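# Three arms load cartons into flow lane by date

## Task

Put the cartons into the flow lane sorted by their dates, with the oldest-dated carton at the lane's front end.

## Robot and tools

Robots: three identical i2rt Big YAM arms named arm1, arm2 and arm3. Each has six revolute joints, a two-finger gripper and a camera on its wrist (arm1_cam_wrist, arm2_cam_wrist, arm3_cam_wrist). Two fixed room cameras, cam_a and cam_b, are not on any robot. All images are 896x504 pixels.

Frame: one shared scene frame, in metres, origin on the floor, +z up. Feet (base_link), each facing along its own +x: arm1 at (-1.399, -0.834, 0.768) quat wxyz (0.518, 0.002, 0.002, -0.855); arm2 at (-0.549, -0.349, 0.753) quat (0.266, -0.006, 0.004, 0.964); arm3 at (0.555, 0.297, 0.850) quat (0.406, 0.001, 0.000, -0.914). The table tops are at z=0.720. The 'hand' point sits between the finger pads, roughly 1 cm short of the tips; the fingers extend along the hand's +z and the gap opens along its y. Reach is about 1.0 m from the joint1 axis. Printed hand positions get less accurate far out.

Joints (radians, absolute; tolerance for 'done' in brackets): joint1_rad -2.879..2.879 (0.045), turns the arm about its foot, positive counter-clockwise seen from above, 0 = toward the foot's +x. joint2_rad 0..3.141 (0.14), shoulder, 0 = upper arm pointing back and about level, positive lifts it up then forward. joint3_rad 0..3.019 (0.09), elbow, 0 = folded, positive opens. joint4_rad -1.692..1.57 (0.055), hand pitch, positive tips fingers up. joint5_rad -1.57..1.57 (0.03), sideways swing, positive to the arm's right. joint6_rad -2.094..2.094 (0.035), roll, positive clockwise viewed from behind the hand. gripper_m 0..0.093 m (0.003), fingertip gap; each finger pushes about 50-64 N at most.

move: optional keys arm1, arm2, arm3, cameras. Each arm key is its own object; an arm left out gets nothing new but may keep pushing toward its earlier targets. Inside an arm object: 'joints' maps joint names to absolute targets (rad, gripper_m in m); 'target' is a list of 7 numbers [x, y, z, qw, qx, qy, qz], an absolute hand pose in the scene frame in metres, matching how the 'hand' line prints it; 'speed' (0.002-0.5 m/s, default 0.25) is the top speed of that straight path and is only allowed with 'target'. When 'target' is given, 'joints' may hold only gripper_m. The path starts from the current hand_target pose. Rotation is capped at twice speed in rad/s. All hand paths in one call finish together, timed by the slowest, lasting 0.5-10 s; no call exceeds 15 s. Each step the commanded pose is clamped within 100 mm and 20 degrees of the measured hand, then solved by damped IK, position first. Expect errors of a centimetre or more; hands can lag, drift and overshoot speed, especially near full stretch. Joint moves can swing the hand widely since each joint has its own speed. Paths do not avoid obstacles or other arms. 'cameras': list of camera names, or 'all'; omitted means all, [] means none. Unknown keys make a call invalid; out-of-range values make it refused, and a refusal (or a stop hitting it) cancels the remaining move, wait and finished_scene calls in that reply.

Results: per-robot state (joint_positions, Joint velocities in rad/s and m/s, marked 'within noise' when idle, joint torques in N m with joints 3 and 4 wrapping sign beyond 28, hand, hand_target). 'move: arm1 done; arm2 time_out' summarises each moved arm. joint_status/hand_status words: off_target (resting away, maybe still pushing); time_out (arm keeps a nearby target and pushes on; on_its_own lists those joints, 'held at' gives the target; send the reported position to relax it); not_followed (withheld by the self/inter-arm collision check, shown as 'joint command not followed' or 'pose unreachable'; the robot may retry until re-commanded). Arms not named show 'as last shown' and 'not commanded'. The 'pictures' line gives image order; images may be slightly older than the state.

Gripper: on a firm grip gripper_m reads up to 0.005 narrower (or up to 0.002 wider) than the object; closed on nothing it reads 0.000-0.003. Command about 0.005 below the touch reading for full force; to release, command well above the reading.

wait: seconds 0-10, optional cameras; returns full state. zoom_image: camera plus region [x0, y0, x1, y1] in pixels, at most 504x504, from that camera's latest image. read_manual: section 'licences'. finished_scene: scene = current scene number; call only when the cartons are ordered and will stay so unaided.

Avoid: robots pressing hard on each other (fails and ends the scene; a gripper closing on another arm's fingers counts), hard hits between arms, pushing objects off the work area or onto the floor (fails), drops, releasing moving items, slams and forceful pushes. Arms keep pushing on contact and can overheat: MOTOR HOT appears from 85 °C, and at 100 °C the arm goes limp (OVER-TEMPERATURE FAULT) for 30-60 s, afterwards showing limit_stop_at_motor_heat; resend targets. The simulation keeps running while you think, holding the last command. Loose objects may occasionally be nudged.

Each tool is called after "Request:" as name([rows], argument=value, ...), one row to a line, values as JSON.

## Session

Request:
move(arm1={"joints": {"joint1_rad": -2.395, "joint2_rad": 1.065, "joint3_rad": 1.146, "joint4_rad": -0.989, "joint5_rad": 0, "joint6_rad": 0, "gripper_m": 0.09}}, arm2={"joints": {"joint1_rad": 2.323, "joint2_rad": 1.154, "joint3_rad": 1.302, "joint4_rad": -1.056, "joint5_rad": 0, "joint6_rad": 0, "gripper_m": 0.09}}, arm3={"joints": {"joint1_rad": 0.111, "joint2_rad": 1.428, "joint3_rad": 0.985, "joint4_rad": -1.118, "joint5_rad": 0, "joint6_rad": 0.948, "gripper_m": 0.093}}, cameras=["all"])

Request:
zoom_image(camera="arm1_cam_wrist", region=[196, 0, 700, 504])

Request:
zoom_image(camera="arm2_cam_wrist", region=[196, 0, 700, 504])

Request:
zoom_image(camera="cam_a", region=[285, 150, 600, 400])

Request:
zoom_image(camera="cam_b", region=[300, 150, 620, 340])

Scene clock: 2.03 s.
Joint torques (N m): arm1=[-0.38 -8 12.44 1.52 0 -0.05] | arm2=[0.32 -7.59 10.93 1.94 0.02 -0.11] | arm3=[0.67 -12.1 11.59 0.51 0.09 0.15]
Heat: arm1: hottest joint3_rad 37 °C; arm2: hottest joint3_rad 40 °C; arm3: hottest joint2_rad 35 °C.
move: arm1 done; arm2 done; arm3 done
Joint velocities: within noise
arm1.joint_positions: joint1_rad=-2.381 joint2_rad=+1.066 joint3_rad=+1.112 joint4_rad=-1.002 joint5_rad=+0.001 joint6_rad=+0.009 gripper_m=+0.09010
arm1.joint_status: all done
arm1.hand: x=-1.5148 y=-0.4303 z=+1.0807 quat_wxyz=(+0.184, -0.758, +0.576, +0.242) (m; scene frame)
arm1.hand_target: x=-1.5115 y=-0.4209 z=+1.1012 quat_wxyz=(+0.200, -0.751, +0.574, +0.259) (m; scene frame)
arm1.hand_status: not commanded
arm2.joint_positions: joint1_rad=+2.317 joint2_rad=+1.159 joint3_rad=+1.303 joint4_rad=-1.064 joint5_rad=-0.001 joint6_rad=+0.010 gripper_m=+0.09007
arm2.joint_status: all done
arm2.hand: x=-0.4583 y=-0.7944 z=+1.1229 quat_wxyz=(+0.256, +0.600, +0.730, -0.201) (m; scene frame)
arm2.hand_target: x=-0.4556 y=-0.7942 z=+1.1260 quat_wxyz=(+0.260, +0.593, +0.733, -0.206) (m; scene frame)
arm2.hand_status: not commanded
arm3.joint_positions: joint1_rad=+0.105 joint2_rad=+1.407 joint3_rad=+0.967 joint4_rad=-1.121 joint5_rad=+0.000 joint6_rad=+0.939 gripper_m=+0.09309
arm3.joint_status: all done
arm3.hand: x=+0.3331 y=-0.0055 z=+0.9566 quat_wxyz=(-0.004, -1.000, -0.001, +0.002) (m; scene frame)
arm3.hand_target: x=+0.3306 y=-0.0131 z=+0.9551 quat_wxyz=(-0.004, -1.000, +0.000, +0.002) (m; scene frame)
arm3.hand_status: not commanded
pictures: arm1_cam_wrist, arm2_cam_wrist, arm3_cam_wrist, cam_a, cam_b
camera_calibration:
arm1_cam_wrist: T_world_to_cam=[[0.958431, 0.284752, -0.0180426, 1.59721], [0.285322, -0.956635, 0.0586617, -0.045107], [-0.000556097, -0.0613712, -0.998115, 1.17497], [0, 0, 0, 1]] pos_world=[-1.51729, -0.425849, 1.20422]
arm2_cam_wrist: T_world_to_cam=[[-0.981045, -0.19378, -0.00034701, -0.60509], [-0.19338, 0.979132, -0.0624832, 0.767399], [0.0124478, -0.0612317, -0.998046, 1.20064], [0, 0, 0, 1]] pos_world=[-0.460166, -0.795122, 1.24603]
arm3_cam_wrist: T_world_to_cam=[[0.0138561, 0.999848, -0.0106162, 0.0119865], [0.805487, -0.00487057, 0.592593, -0.833373], [0.592451, -0.0167622, -0.805432, 0.695947], [0, 0, 0, 1]] pos_world=[0.258791, -0.00437805, 1.05452]

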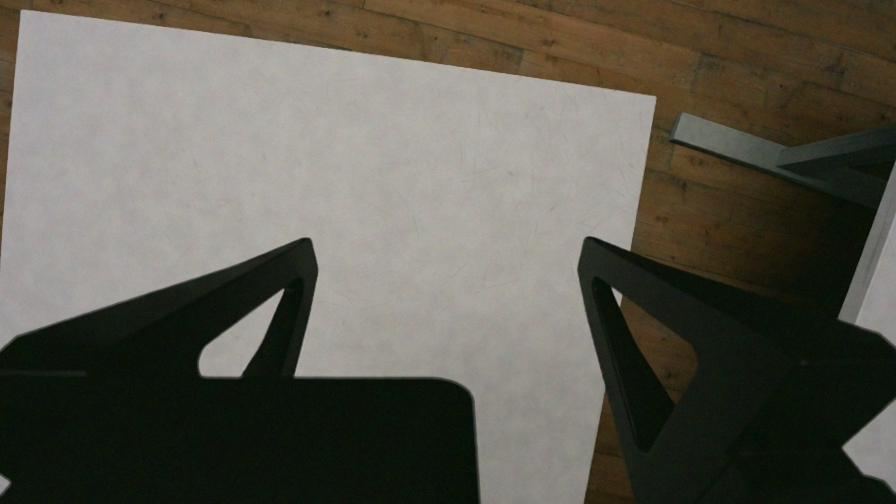

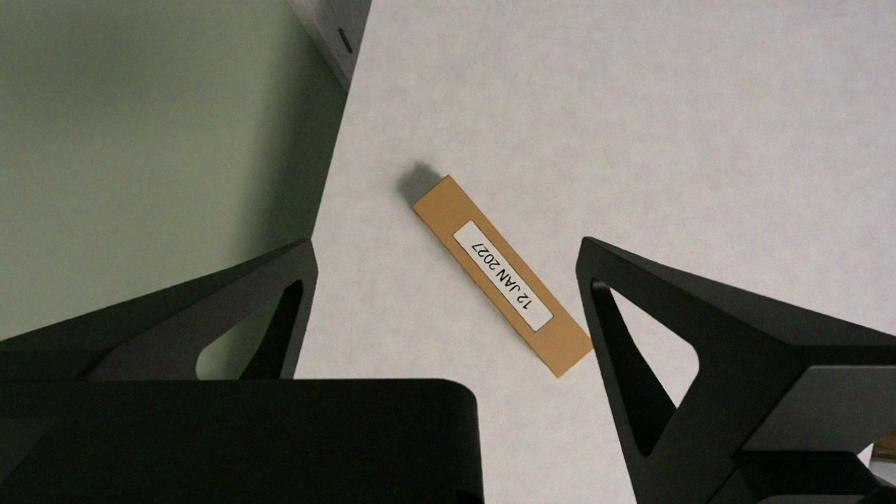

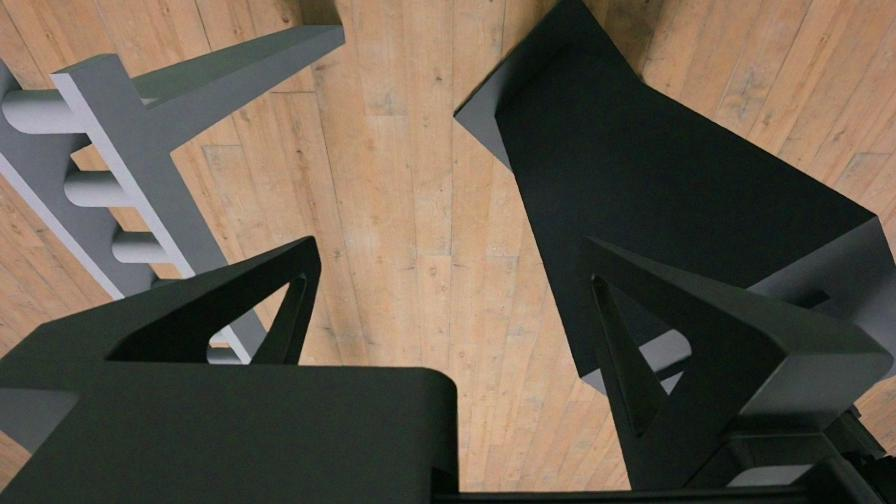

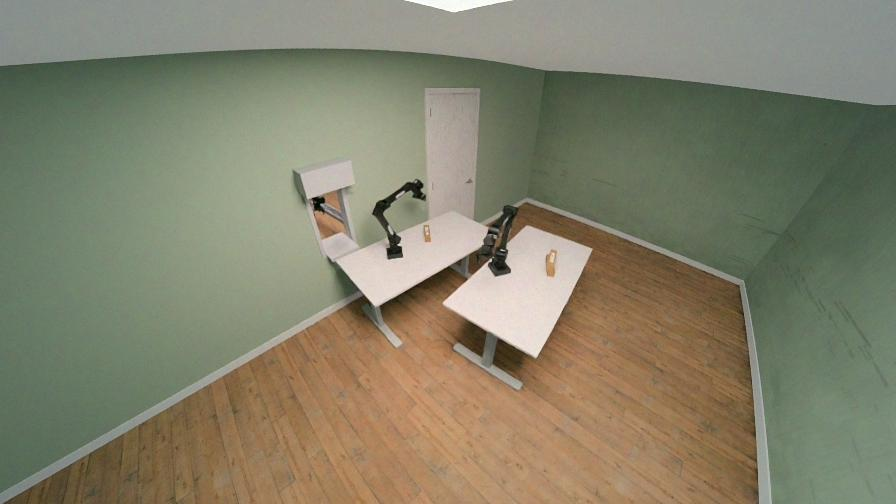

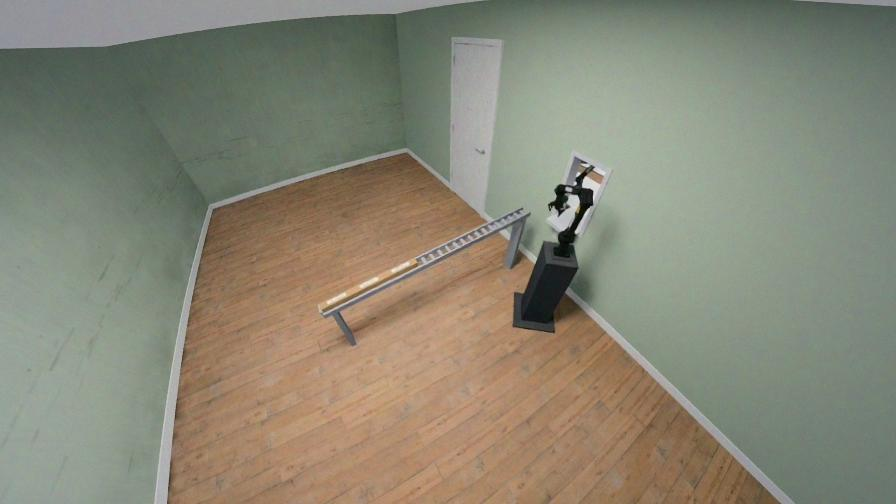

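Scaled by 1.000.

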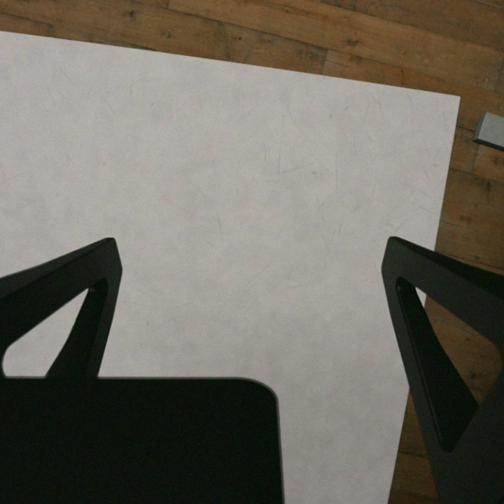

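Scaled by 1.000.

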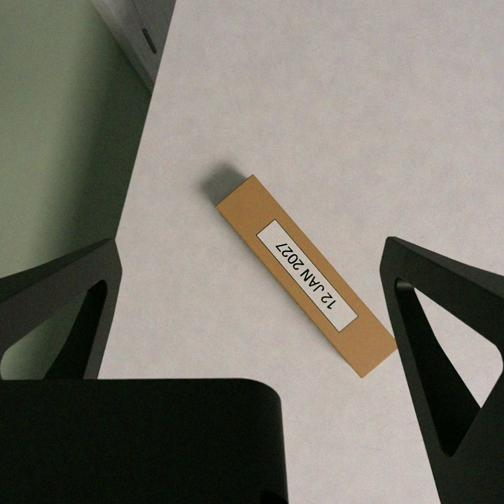

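Scaled by 1.600 from the camera's 896x504 image, which has a finer 1280x720 frame.

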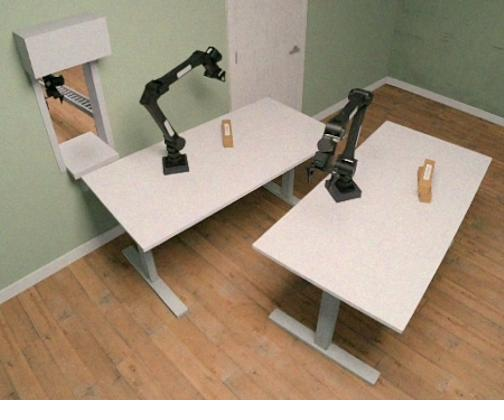

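Scaled by 1.575 from the camera's 896x504 image, which has a finer 1280x720 frame.

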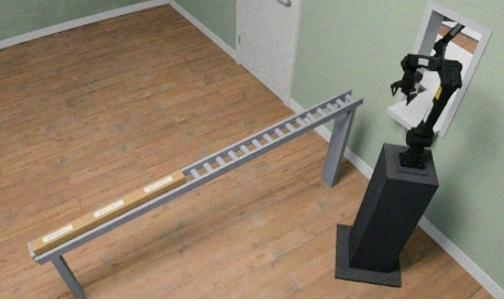

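Request:
move(arm1={"joints": {"joint1_rad": -0.46, "joint2_rad": 1.09, "joint3_rad": 1.17, "joint4_rad": -0.989, "joint5_rad": 0, "joint6_rad": 0}}, cameras=["arm1_cam_wrist"])

Request:
zoom_image(camera="arm1_cam_wrist", region=[196, 0, 700, 504])

Scene clock: 20.93 s.
Joint torques (N m): arm1=[1.67 -9 14.24 1.43 0.11 -0.04] | arm2=[0.32 -7.59 10.93 1.95 0.02 -0.11] | arm3=[0.73 -11.93 11.63 0.53 0.1 0.15]
Heat: arm1: hottest joint3_rad 40 °C; arm2: hottest joint3_rad 45 °C; arm3: hottest joint3_rad 39 °C.
move: arm1 done
Joint velocities: within noise
arm1.joint_positions: joint1_rad=-0.474 joint2_rad=+1.097 joint3_rad=+1.112 joint4_rad=-1.000 joint5_rad=+0.000 joint6_rad=+0.008 gripper_m=+0.09010
arm1.joint_status: all done
arm1.hand: x=-1.7484 y=-1.0818 z=+1.0647 quat_wxyz=(-0.087, -0.914, -0.287, +0.273) (m; scene frame)
arm1.hand_target: x=-1.7543 y=-1.0936 z=+1.0996 quat_wxyz=(-0.098, -0.900, -0.293, +0.307) (m; scene frame)
arm1.hand_status: not commanded
arm2, arm3: as last shown
arm3.joint_positions: joint1_rad=+0.105 joint2_rad=+1.407 joint3_rad=+0.967 joint4_rad=-1.121 joint5_rad=+0.000 joint6_rad=+0.940 gripper_m=+0.09309
pictures: arm1_cam_wrist
camera_calibration:
arm1_cam_wrist: T_world_to_cam=[[-0.585861, 0.810171, -0.019739, -0.123599], [0.80544, 0.584787, 0.0963828, 1.93596], [0.0896297, 0.0405683, -0.995149, 1.38369], [0, 0, 0, 1]] pos_world=[-1.75573, -1.08812, 1.18795]

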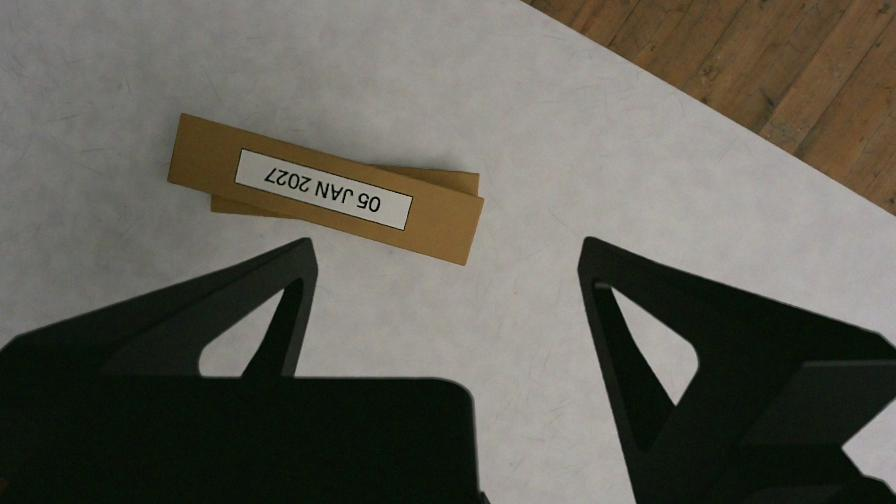

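Scaled by 1.000.

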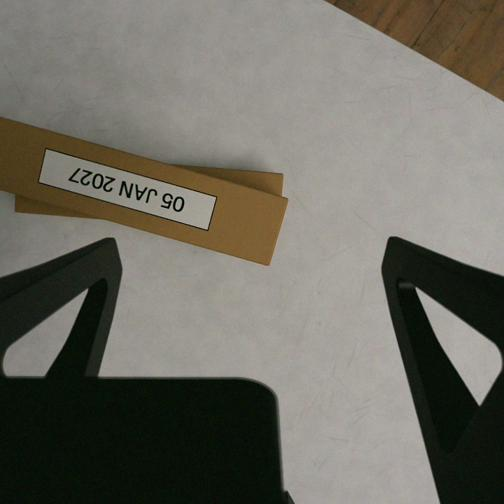

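Request:
move(arm1={"target": [-1.715, -1.190, 0.92, 0, 0.5786, 0.8156, 0], "speed": 0.5}, arm2={"joints": {"joint1_rad": 0.0, "joint2_rad": 1.319, "joint3_rad": 1.079, "joint4_rad": -1.331, "joint5_rad": 0, "joint6_rad": 0.2}}, cameras=["arm1_cam_wrist"])

Scene clock: 45.87 s.
Joint torques (N m): arm1=[1.49 -15.15 12.16 -0.29 0.03 -0.05] | arm2=[-0.38 -8.94 9.36 -0.06 -0.03 0.08] | arm3=[0.67 -12.04 11.59 0.46 0.09 0.15]
Heat: arm1: hottest joint3_rad 44 °C; arm2: hottest joint3_rad 48 °C; arm3: hottest joint3_rad 42 °C.
move: arm1 off_target; arm2 done
Joint velocities: within noise
arm1.joint_positions: joint1_rad=-0.258 joint2_rad=+1.611 joint3_rad=+1.282 joint4_rad=-1.276 joint5_rad=-0.003 joint6_rad=-1.054 gripper_m=+0.09010
arm1.joint_status: not commanded
arm1.hand: x=-1.7073 y=-1.1730 z=+0.9019 quat_wxyz=(-0.003, -0.587, -0.809, -0.020) (m; scene frame)
arm1.hand_target: x=-1.7143 y=-1.1893 z=+0.9202 quat_wxyz=(+0.000, -0.579, -0.816, +0.000) (m; scene frame)
arm1.hand_status: off_target (0.026 m and 2.6 deg from the pose sent, 0.184 m and 80.5 deg at the start)
arm2.joint_positions: joint1_rad=+0.006 joint2_rad=+1.324 joint3_rad=+1.083 joint4_rad=-1.323 joint5_rad=+0.000 joint6_rad=+0.190 gripper_m=+0.09007
arm2.joint_status: all done
arm2.hand: x=-0.8669 y=-0.1597 z=+0.9253 quat_wxyz=(+0.003, +0.935, -0.354, +0.003) (m; scene frame)
arm2.hand_target: x=-0.8626 y=-0.1597 z=+0.9255 quat_wxyz=(+0.004, +0.932, -0.361, +0.007) (m; scene frame)
arm2.hand_status: not commanded
arm3: as last shown
pictures: arm1_cam_wrist
camera_calibration:
arm1_cam_wrist: T_world_to_cam=[[-0.948122, -0.312114, -0.060414, -1.92709], [-0.276697, 0.716608, 0.640244, -0.211448], [-0.156536, 0.623746, -0.765792, 1.27864], [0, 0, 0, 1]] pos_world=[-1.68547, -1.24749, 0.998129]

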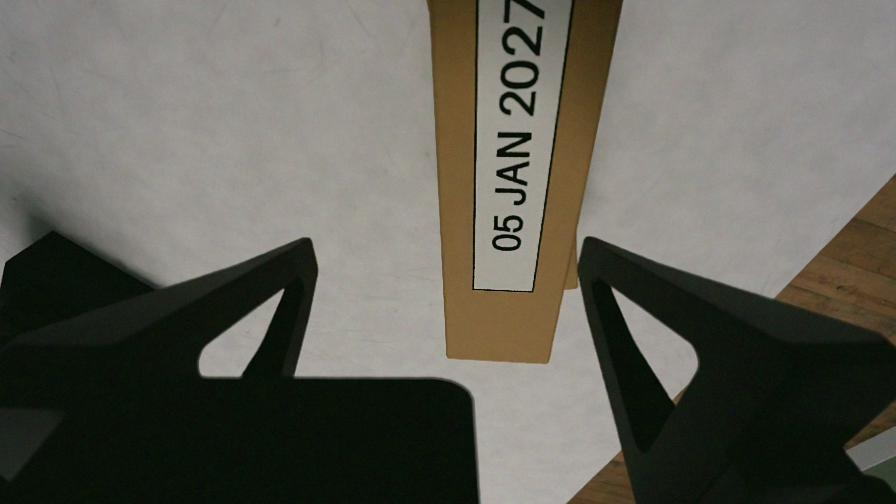

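Request:
move(arm1={"target": [-1.732, -1.197, 0.895, 0, 0.5786, 0.8156, 0], "speed": 0.3}, cameras=["arm1_cam_wrist"])

Scene clock: 59.80 s.
Joint torques (N m): arm1=[0.26 -16.09 12.1 0.42 0.05 -0.08] | arm2=[-0.38 -9 9.33 -0.03 -0.04 0.08] | arm3=[0.67 -11.99 11.59 0.44 0.09 0.15]
Heat: arm1: hottest joint3_rad 45 °C; arm2: hottest joint3_rad 48 °C; arm3: hottest joint3_rad 42 °C.
move: arm1 off_target
Joint velocities: within noise
arm1.joint_positions: joint1_rad=-0.258 joint2_rad=+1.673 joint3_rad=+1.291 joint4_rad=-1.246 joint5_rad=-0.003 joint6_rad=-1.071 gripper_m=+0.09010
arm1.joint_status: not commanded
arm1.hand: x=-1.7144 y=-1.1807 z=+0.8776 quat_wxyz=(-0.004, -0.581, -0.814, -0.031) (m; scene frame)
arm1.hand_target: x=-1.7312 y=-1.1961 z=+0.8956 quat_wxyz=(+0.000, -0.579, -0.816, +0.000) (m; scene frame)
arm1.hand_status: off_target (0.030 m and 3.6 deg from the pose sent, 0.035 m and 2.7 deg at the start)
arm2, arm3: as last shown
arm2.hand_target: x=-0.8627 y=-0.1597 z=+0.9255 quat_wxyz=(+0.004, +0.932, -0.361, +0.007) (m; scene frame)
pictures: arm1_cam_wrist
camera_calibration:
arm1_cam_wrist: T_world_to_cam=[[-0.941805, -0.326391, -0.0804549, -1.92613], [-0.298419, 0.701584, 0.647091, -0.253392], [-0.154759, 0.633442, -0.758156, 1.27145], [0, 0, 0, 1]] pos_world=[-1.69289, -1.25628, 0.972956]

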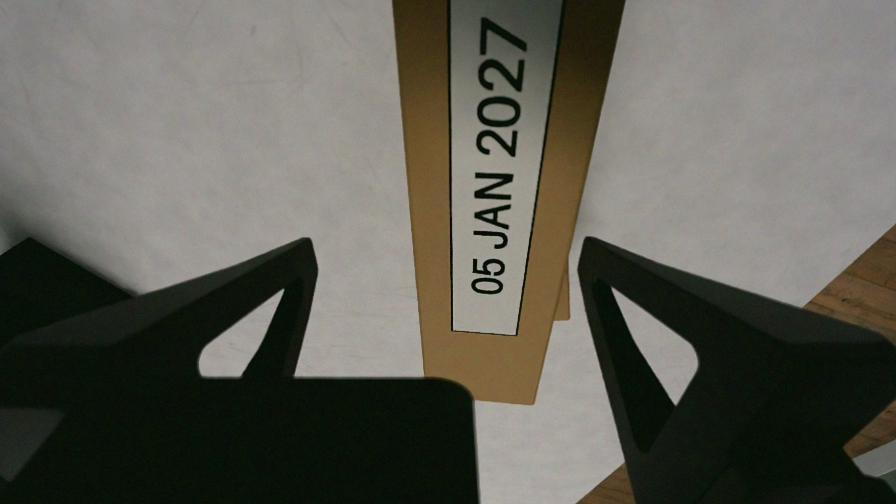

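Request:
move(arm1={"target": [-1.7435, -1.2085, 0.862, 0, 0.5786, 0.8156, 0], "speed": 0.15}, cameras=["arm1_cam_wrist"])

Request:
move(arm1={"joints": {"gripper_m": 0.05}}, cameras=["arm1_cam_wrist"])

Request:
move(arm1={"target": [-1.7435, -1.2085, 1.01, 0, 0.5786, 0.8156, 0], "speed": 0.25}, cameras=[])

Request:
move(arm1={"joints": {"joint1_rad": 0.17}}, cameras=["arm1_cam_wrist"])

Scene clock: 74.23 s.
Joint torques (N m): arm1=[0.15 -16.91 11.47 0.43 0.05 -0.06] | arm2=[-0.44 -9 9.35 -0.05 -0.03 0.09] | arm3=[0.67 -11.93 11.59 0.49 0.1 0.16]
Heat: arm1: hottest joint3_rad 45 °C; arm2: hottest joint3_rad 48 °C; arm3: hottest joint3_rad 43 °C.
move: arm1 off_target
Joint velocities: within noise
arm1.joint_positions: joint1_rad=-0.258 joint2_rad=+1.744 joint3_rad=+1.295 joint4_rad=-1.179 joint5_rad=-0.003 joint6_rad=-1.072 gripper_m=+0.09010
arm1.joint_status: not commanded
arm1.hand: x=-1.7249 y=-1.1922 z=+0.8454 quat_wxyz=(-0.004, -0.580, -0.814, -0.031) (m; scene frame)
arm1.hand_target: x=-1.7427 y=-1.2076 z=+0.8627 quat_wxyz=(+0.000, -0.579, -0.816, +0.000) (m; scene frame)
arm1.hand_status: off_target (0.030 m and 3.6 deg from the pose sent, 0.043 m and 3.6 deg at the start)
arm2, arm3: as last shown
pictures: arm1_cam_wrist
camera_calibration:
arm1_cam_wrist: T_world_to_cam=[[-0.941322, -0.327864, -0.0801099, -1.94364], [-0.299338, 0.701355, 0.646915, -0.229283], [-0.155915, 0.632935, -0.758343, 1.25027], [0, 0, 0, 1]] pos_world=[-1.70329, -1.26778, 0.940756]

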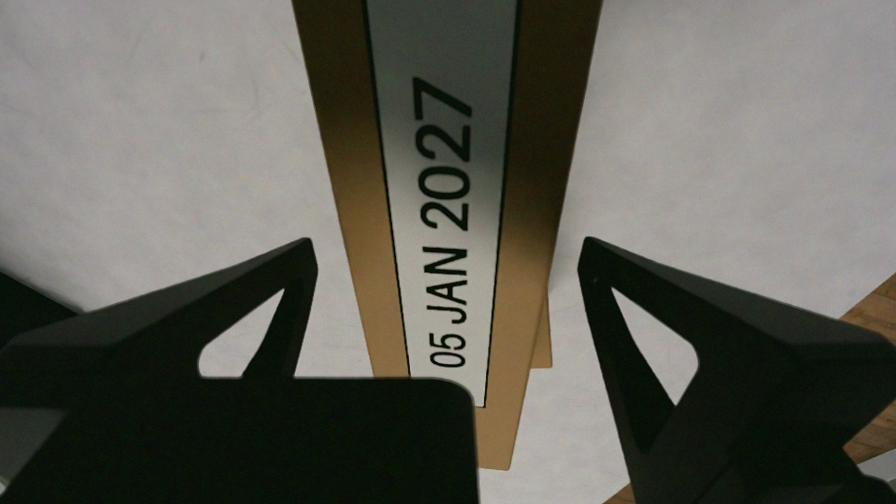

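Scene clock: 74.83 s.
Joint torques (N m): arm1=[0.21 -16.85 11.48 0.38 0.01 -0.06] | arm2=[-0.38 -9 9.36 -0.05 -0.04 0.08] | arm3=[0.62 -12.22 11.6 0.51 0.09 0.14]
Heat: arm1: hottest joint3_rad 46 °C; arm2: hottest joint3_rad 48 °C; arm3: hottest joint3_rad 43 °C.
move: arm1 off_target
Joint velocities: within noise
arm1.joint_positions: joint1_rad=-0.258 joint2_rad=+1.744 joint3_rad=+1.295 joint4_rad=-1.177 joint5_rad=-0.002 joint6_rad=-1.073 gripper_m=+0.05942
arm1.joint_status: gripper_m off_target (ended at +0.05945, target +0.05000)
arm1.hand: x=-1.7253 y=-1.1923 z=+0.8453 quat_wxyz=(-0.004, -0.580, -0.814, -0.030) (m; scene frame)
arm1.hand_target: x=-1.7426 y=-1.2076 z=+0.8627 quat_wxyz=(+0.000, -0.579, -0.816, +0.000) (m; scene frame)
arm1.hand_status: not commanded
arm2, arm3: as last shown
pictures: arm1_cam_wrist
camera_calibration:
arm1_cam_wrist: T_world_to_cam=[[-0.941039, -0.329024, -0.0786666, -1.94609], [-0.299228, 0.701059, 0.647286, -0.229785], [-0.157823, 0.632661, -0.758177, 1.24642], [0, 0, 0, 1]] pos_world=[-1.70339, -1.26778, 0.940655]

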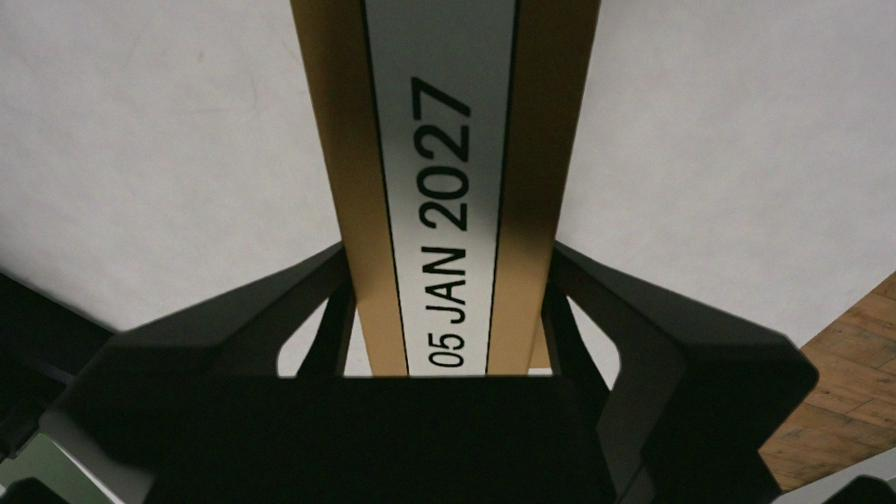

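Scene clock: 76.37 s.
Joint torques (N m): arm1=[0.21 -17.96 14.48 -0.38 -0.02 -0.06] | arm2=[-0.44 -9 9.35 -0.05 -0.04 0.08] | arm3=[0.79 -12.16 11.59 0.47 0.09 0.16]
Heat: arm1: hottest joint3_rad 46 °C; arm2: hottest joint3_rad 48 °C; arm3: hottest joint3_rad 43 °C.
move: arm1 off_target
Joint velocities: within noise
arm1.joint_positions: joint1_rad=-0.258 joint2_rad=+1.673 joint3_rad=+1.550 joint4_rad=-1.522 joint5_rad=-0.002 joint6_rad=-1.073 gripper_m=+0.05942
arm1.joint_status: not commanded
arm1.hand: x=-1.7286 y=-1.1962 z=+0.9732 quat_wxyz=(-0.005, -0.579, -0.814, -0.039) (m; scene frame)
arm1.hand_target: x=-1.7417 y=-1.2066 z=+1.0100 quat_wxyz=(+0.000, -0.579, -0.816, +0.001) (m; scene frame)
arm1.hand_status: off_target (0.042 m and 4.5 deg from the pose sent, 0.167 m and 3.5 deg at the start; pose on its path clipped on 9 of 46 steps)
arm2, arm3: as last shown
pictures: none
No camera images: "cameras" was empty.

Scene clock: 77.83 s.
Joint torques (N m): arm1=[-0.26 -18.84 14.16 -0.49 -0.06 -0.04] | arm2=[-0.5 -9 9.35 -0.05 -0.04 0.09] | arm3=[0.62 -11.99 11.56 0.46 0.11 0.15]
Heat: arm1: hottest joint3_rad 46 °C; arm2: hottest joint3_rad 48 °C; arm3: hottest joint3_rad 43 °C.
move: arm1 done
Joint velocities: within noise
arm1.joint_positions: joint1_rad=+0.181 joint2_rad=+1.678 joint3_rad=+1.554 joint4_rad=-1.522 joint5_rad=+0.000 joint6_rad=-1.075 gripper_m=+0.05941
arm1.joint_status: all done
arm1.hand: x=-1.5443 y=-1.3035 z=+0.9719 quat_wxyz=(+0.003, -0.387, -0.921, -0.041) (m; scene frame)
arm1.hand_target: x=-1.5542 y=-1.3161 z=+1.0097 quat_wxyz=(-0.001, -0.390, -0.921, +0.000) (m; scene frame)
arm1.hand_status: not commanded
arm2, arm3: as last shown
pictures: arm1_cam_wrist
camera_calibration:
arm1_cam_wrist: T_world_to_cam=[[-0.709356, -0.698165, -0.0968472, -1.90813], [-0.574829, 0.493501, 0.652708, -0.881034], [-0.407904, 0.518673, -0.751394, 0.899952], [0, 0, 0, 1]] pos_world=[-1.4929, -1.36418, 1.06648]

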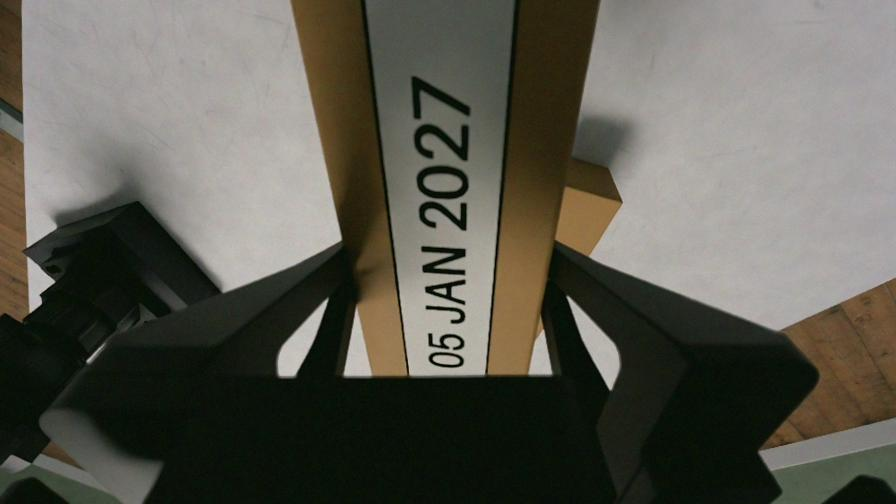

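Request:
move(arm1={"joints": {"joint1_rad": 2.522, "joint2_rad": 2.051, "joint3_rad": 2.03, "joint4_rad": -1.50, "joint5_rad": 0, "joint6_rad": 0}}, cameras=[])

Request:
move(arm1={"target": [-0.83, -0.545, 0.786, 0, 0.2292, -0.9734, 0], "speed": 0.14}, cameras=["arm1_cam_wrist"])

Request:
move(arm1={"joints": {"gripper_m": 0.09}}, cameras=[])

Request:
move(arm1={"target": [-0.83, -0.545, 0.93, 0, 0.2292, -0.9734, 0], "speed": 0.3}, cameras=["arm1_cam_wrist"])

Request:
move(arm1={"joints": {"joint1_rad": -0.25, "joint2_rad": 1.616, "joint3_rad": 1.43, "joint4_rad": -1.354, "joint5_rad": 0, "joint6_rad": -1.278}}, arm2={"joints": {"joint1_rad": 1.176, "joint2_rad": 1.319, "joint3_rad": 1.079, "joint4_rad": -1.331, "joint5_rad": 0, "joint6_rad": 0.2}}, cameras=["arm1_cam_wrist", "arm2_cam_wrist"])

Scene clock: 104.90 s.
Joint torques (N m): arm1=[1.32 -28.63 10.97 -0.32 0.03 0.12] | arm2=[-0.5 -9 9.35 -0.05 -0.04 0.08] | arm3=[0.67 -11.99 11.58 0.54 0.11 0.15]
Heat: arm1: hottest joint3_rad 51 °C; arm2: hottest joint3_rad 48 °C; arm3: hottest joint3_rad 44 °C.
move: arm1 done
Joint velocities: within noise
arm1.joint_positions: joint1_rad=+2.520 joint2_rad=+2.110 joint3_rad=+1.999 joint4_rad=-1.489 joint5_rad=+0.001 joint6_rad=-0.009 gripper_m=+0.05942
arm1.joint_status: all done
arm1.hand: x=-0.8211 y=-0.5432 z=+0.9030 quat_wxyz=(+0.012, +0.236, -0.972, +0.001) (m; scene frame)
arm1.hand_target: x=-0.8184 y=-0.5403 z=+0.9518 quat_wxyz=(-0.026, +0.233, -0.972, -0.008) (m; scene frame)
arm1.hand_status: not commanded
arm2: as last shown
arm3.joint_positions: joint1_rad=+0.105 joint2_rad=+1.407 joint3_rad=+0.967 joint4_rad=-1.121 joint5_rad=+0.000 joint6_rad=+0.940 gripper_m=+0.09309
arm3.joint_status: not commanded
arm3.hand: x=+0.3331 y=-0.0055 z=+0.9566 quat_wxyz=(-0.004, -1.000, -0.001, +0.002) (m; scene frame)
arm3.hand_target: x=+0.3306 y=-0.0131 z=+0.9551 quat_wxyz=(-0.004, -1.000, +0.000, +0.002) (m; scene frame)
arm3.hand_status: not commanded
pictures: none
No camera images: "cameras" was empty.

Scene clock: 106.67 s.
Joint torques (N m): arm1=[1.2 -22.24 7.5 1.01 0.21 0.15] | arm2=[-0.38 -9 9.35 -0.05 -0.04 0.08] | arm3=[0.67 -12.04 11.59 0.46 0.1 0.13]
Heat: arm1: hottest joint3_rad 50 °C; arm2: hottest joint3_rad 48 °C; arm3: hottest joint3_rad 44 °C.
move: arm1 off_target
Joint velocities: within noise
arm1.joint_positions: joint1_rad=+2.520 joint2_rad=+2.140 joint3_rad=+1.761 joint4_rad=-1.208 joint5_rad=+0.001 joint6_rad=-0.001 gripper_m=+0.05943
arm1.joint_status: not commanded
arm1.hand: x=-0.8325 y=-0.5485 z=+0.7959 quat_wxyz=(+0.006, +0.232, -0.973, +0.000) (m; scene frame)
arm1.hand_target: x=-0.8303 y=-0.5451 z=+0.7860 quat_wxyz=(+0.000, +0.229, -0.973, +0.000) (m; scene frame)
arm1.hand_status: off_target (0.011 m and 0.8 deg from the pose sent, 0.118 m and 1.6 deg at the start)
arm2, arm3: as last shown
pictures: arm1_cam_wrist
camera_calibration:
arm1_cam_wrist: T_world_to_cam=[[0.455196, -0.889957, -0.0278109, -0.083788], [-0.679086, -0.367202, 0.635614, -1.27489], [-0.575881, -0.270443, -0.771506, 0.10976], [0, 0, 0, 1]] pos_world=[-0.764413, -0.513027, 0.89269]

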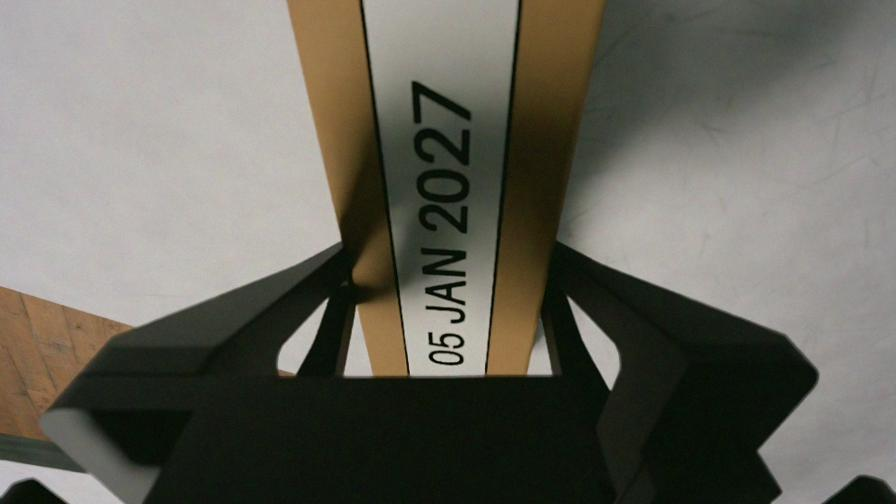

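Scene clock: 107.33 s.
Joint torques (N m): arm1=[1.2 -22.77 8.12 0.54 0.12 0.11] | arm2=[-0.44 -8.94 9.35 -0.05 -0.03 0.09] | arm3=[0.67 -12.04 11.6 0.53 0.09 0.14]
Heat: arm1: hottest joint3_rad 50 °C; arm2: hottest joint3_rad 48 °C; arm3: hottest joint3_rad 44 °C.
move: arm1 done
Joint velocities: within noise
arm1.joint_positions: joint1_rad=+2.520 joint2_rad=+2.146 joint3_rad=+1.752 joint4_rad=-1.190 joint5_rad=+0.003 joint6_rad=+0.001 gripper_m=+0.08987
arm1.joint_status: all done
arm1.hand: x=-0.8322 y=-0.5487 z=+0.7889 quat_wxyz=(+0.004, +0.232, -0.973, +0.000) (m; scene frame)
arm1.hand_target: x=-0.8303 y=-0.5450 z=+0.7861 quat_wxyz=(+0.000, +0.229, -0.973, +0.000) (m; scene frame)
arm1.hand_status: not commanded
arm2.joint_positions: joint1_rad=+0.006 joint2_rad=+1.324 joint3_rad=+1.083 joint4_rad=-1.323 joint5_rad=+0.000 joint6_rad=+0.190 gripper_m=+0.09007
arm2.joint_status: not commanded
arm2.hand: x=-0.8669 y=-0.1597 z=+0.9253 quat_wxyz=(+0.003, +0.935, -0.354, +0.003) (m; scene frame)
arm2.hand_target: x=-0.8627 y=-0.1597 z=+0.9255 quat_wxyz=(+0.004, +0.932, -0.361, +0.007) (m; scene frame)
arm2.hand_status: not commanded
arm3: as last shown
pictures: none
No camera images: "cameras" was empty.

Scene clock: 108.93 s.
Joint torques (N m): arm1=[1.32 -22.24 12.51 -0.25 0.1 0.12] | arm2=[-0.44 -9 9.35 -0.05 -0.04 0.08] | arm3=[0.56 -12.04 11.58 0.53 0.08 0.13]
Heat: arm1: hottest joint3_rad 50 °C; arm2: hottest joint3_rad 48 °C; arm3: hottest joint3_rad 44 °C.
move: arm1 off_target
Joint velocities: within noise
arm1.joint_positions: joint1_rad=+2.520 joint2_rad=+2.046 joint3_rad=+1.927 joint4_rad=-1.489 joint5_rad=+0.003 joint6_rad=+0.001 gripper_m=+0.08993
arm1.joint_status: not commanded
arm1.hand: x=-0.8401 y=-0.5532 z=+0.9153 quat_wxyz=(+0.016, +0.231, -0.973, +0.003) (m; scene frame)
arm1.hand_target: x=-0.8307 y=-0.5452 z=+0.9301 quat_wxyz=(+0.000, +0.229, -0.973, +0.000) (m; scene frame)
arm1.hand_status: off_target (0.020 m and 1.9 deg from the pose sent, 0.141 m and 0.6 deg at the start; pose on its path clipped on 6 of 48 steps)
arm2, arm3: as last shown
pictures: arm1_cam_wrist
camera_calibration:
arm1_cam_wrist: T_world_to_cam=[[0.452892, -0.891188, -0.0259352, -0.0854684], [-0.668302, -0.358591, 0.651755, -1.35862], [-0.590137, -0.277842, -0.757986, 0.167852], [0, 0, 0, 1]] pos_world=[-0.770208, -0.516722, 1.0105]

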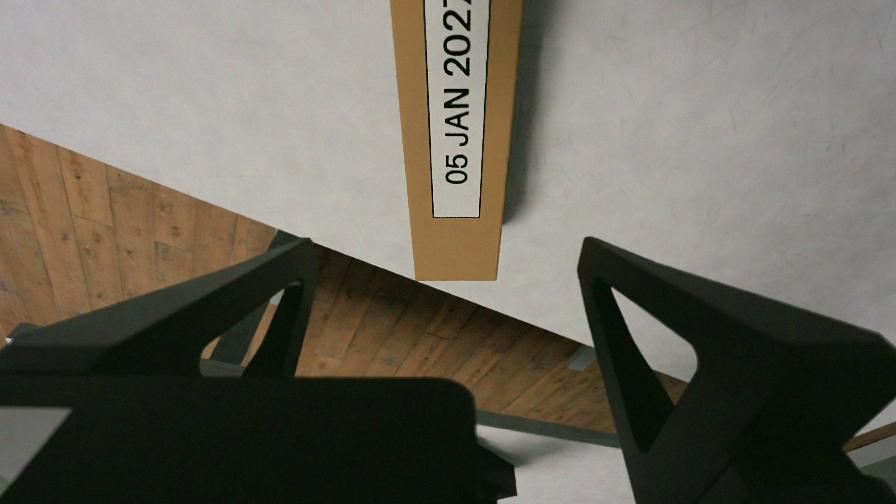

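Scene clock: 111.47 s.
Joint torques (N m): arm1=[0.56 -17.79 8.57 -0.05 -0.08 -0.06] | arm2=[0.44 -8.88 9.37 -0.02 0.02 0.08] | arm3=[0.79 -11.99 11.56 0.53 0.1 0.15]
Heat: arm1: hottest joint3_rad 49 °C; arm2: hottest joint3_rad 48 °C; arm3: hottest joint3_rad 44 °C.
move: arm1 done; arm2 done
Joint velocities: within noise
arm1.joint_positions: joint1_rad=-0.247 joint2_rad=+1.635 joint3_rad=+1.428 joint4_rad=-1.349 joint5_rad=+0.001 joint6_rad=-1.269 gripper_m=+0.08996
arm1.joint_status: all done
arm1.hand: x=-1.7266 y=-1.2010 z=+0.9448 quat_wxyz=(+0.002, -0.493, -0.870, +0.004) (m; scene frame)
arm1.hand_target: x=-1.7265 y=-1.1990 z=+0.9542 quat_wxyz=(+0.004, -0.490, -0.872, +0.012) (m; scene frame)
arm1.hand_status: not commanded
arm2.joint_positions: joint1_rad=+1.169 joint2_rad=+1.324 joint3_rad=+1.083 joint4_rad=-1.323 joint5_rad=+0.000 joint6_rad=+0.190 gripper_m=+0.09007
arm2.joint_status: all done
arm2.hand: x=-0.8479 y=-0.5634 z=+0.9301 quat_wxyz=(+0.008, +0.976, +0.218, +0.000) (m; scene frame)
arm2.hand_target: x=-0.8435 y=-0.5631 z=+0.9304 quat_wxyz=(+0.007, +0.976, +0.217, +0.003) (m; scene frame)
arm2.hand_status: not commanded
arm3: as last shown
pictures: arm1_cam_wrist, arm2_cam_wrist
camera_calibration:
arm1_cam_wrist: T_world_to_cam=[[-0.855149, -0.518166, -0.01497, -2.08141], [-0.41174, 0.661399, 0.626914, -0.511022], [-0.314944, 0.542268, -0.778945, 0.966899], [0, 0, 0, 1]] pos_world=[-1.68581, -1.26485, 1.04237]
arm2_cam_wrist: T_world_to_cam=[[-0.429679, 0.902975, -0.00332148, 0.145593], [0.745718, 0.356918, 0.562596, 0.318082], [0.509196, 0.239259, -0.826725, 1.45843], [0, 0, 0, 1]] pos_world=[-0.91727, -0.593939, 1.02726]

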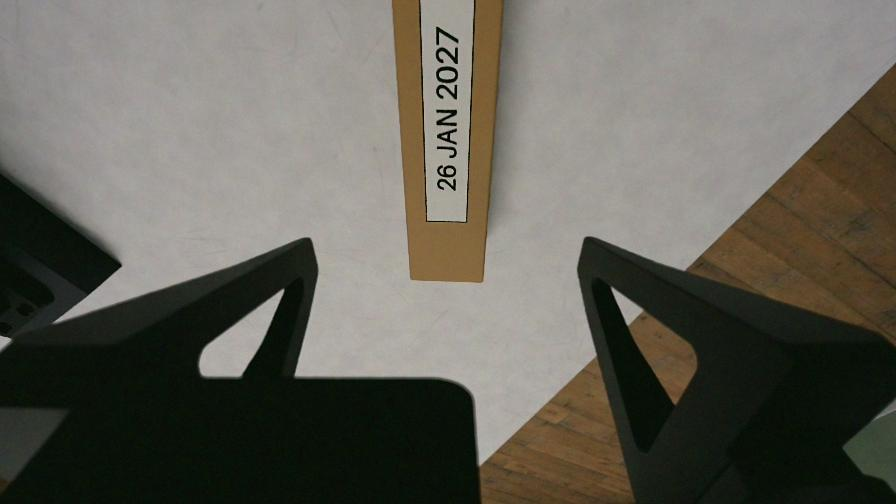

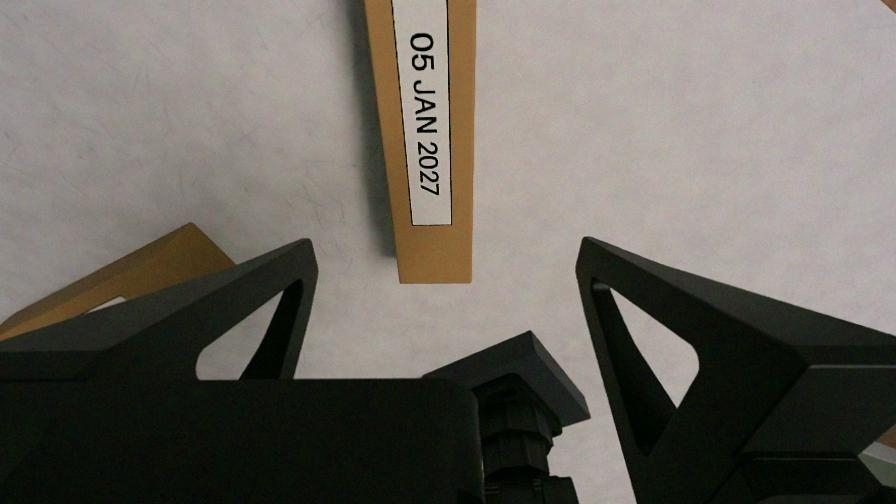

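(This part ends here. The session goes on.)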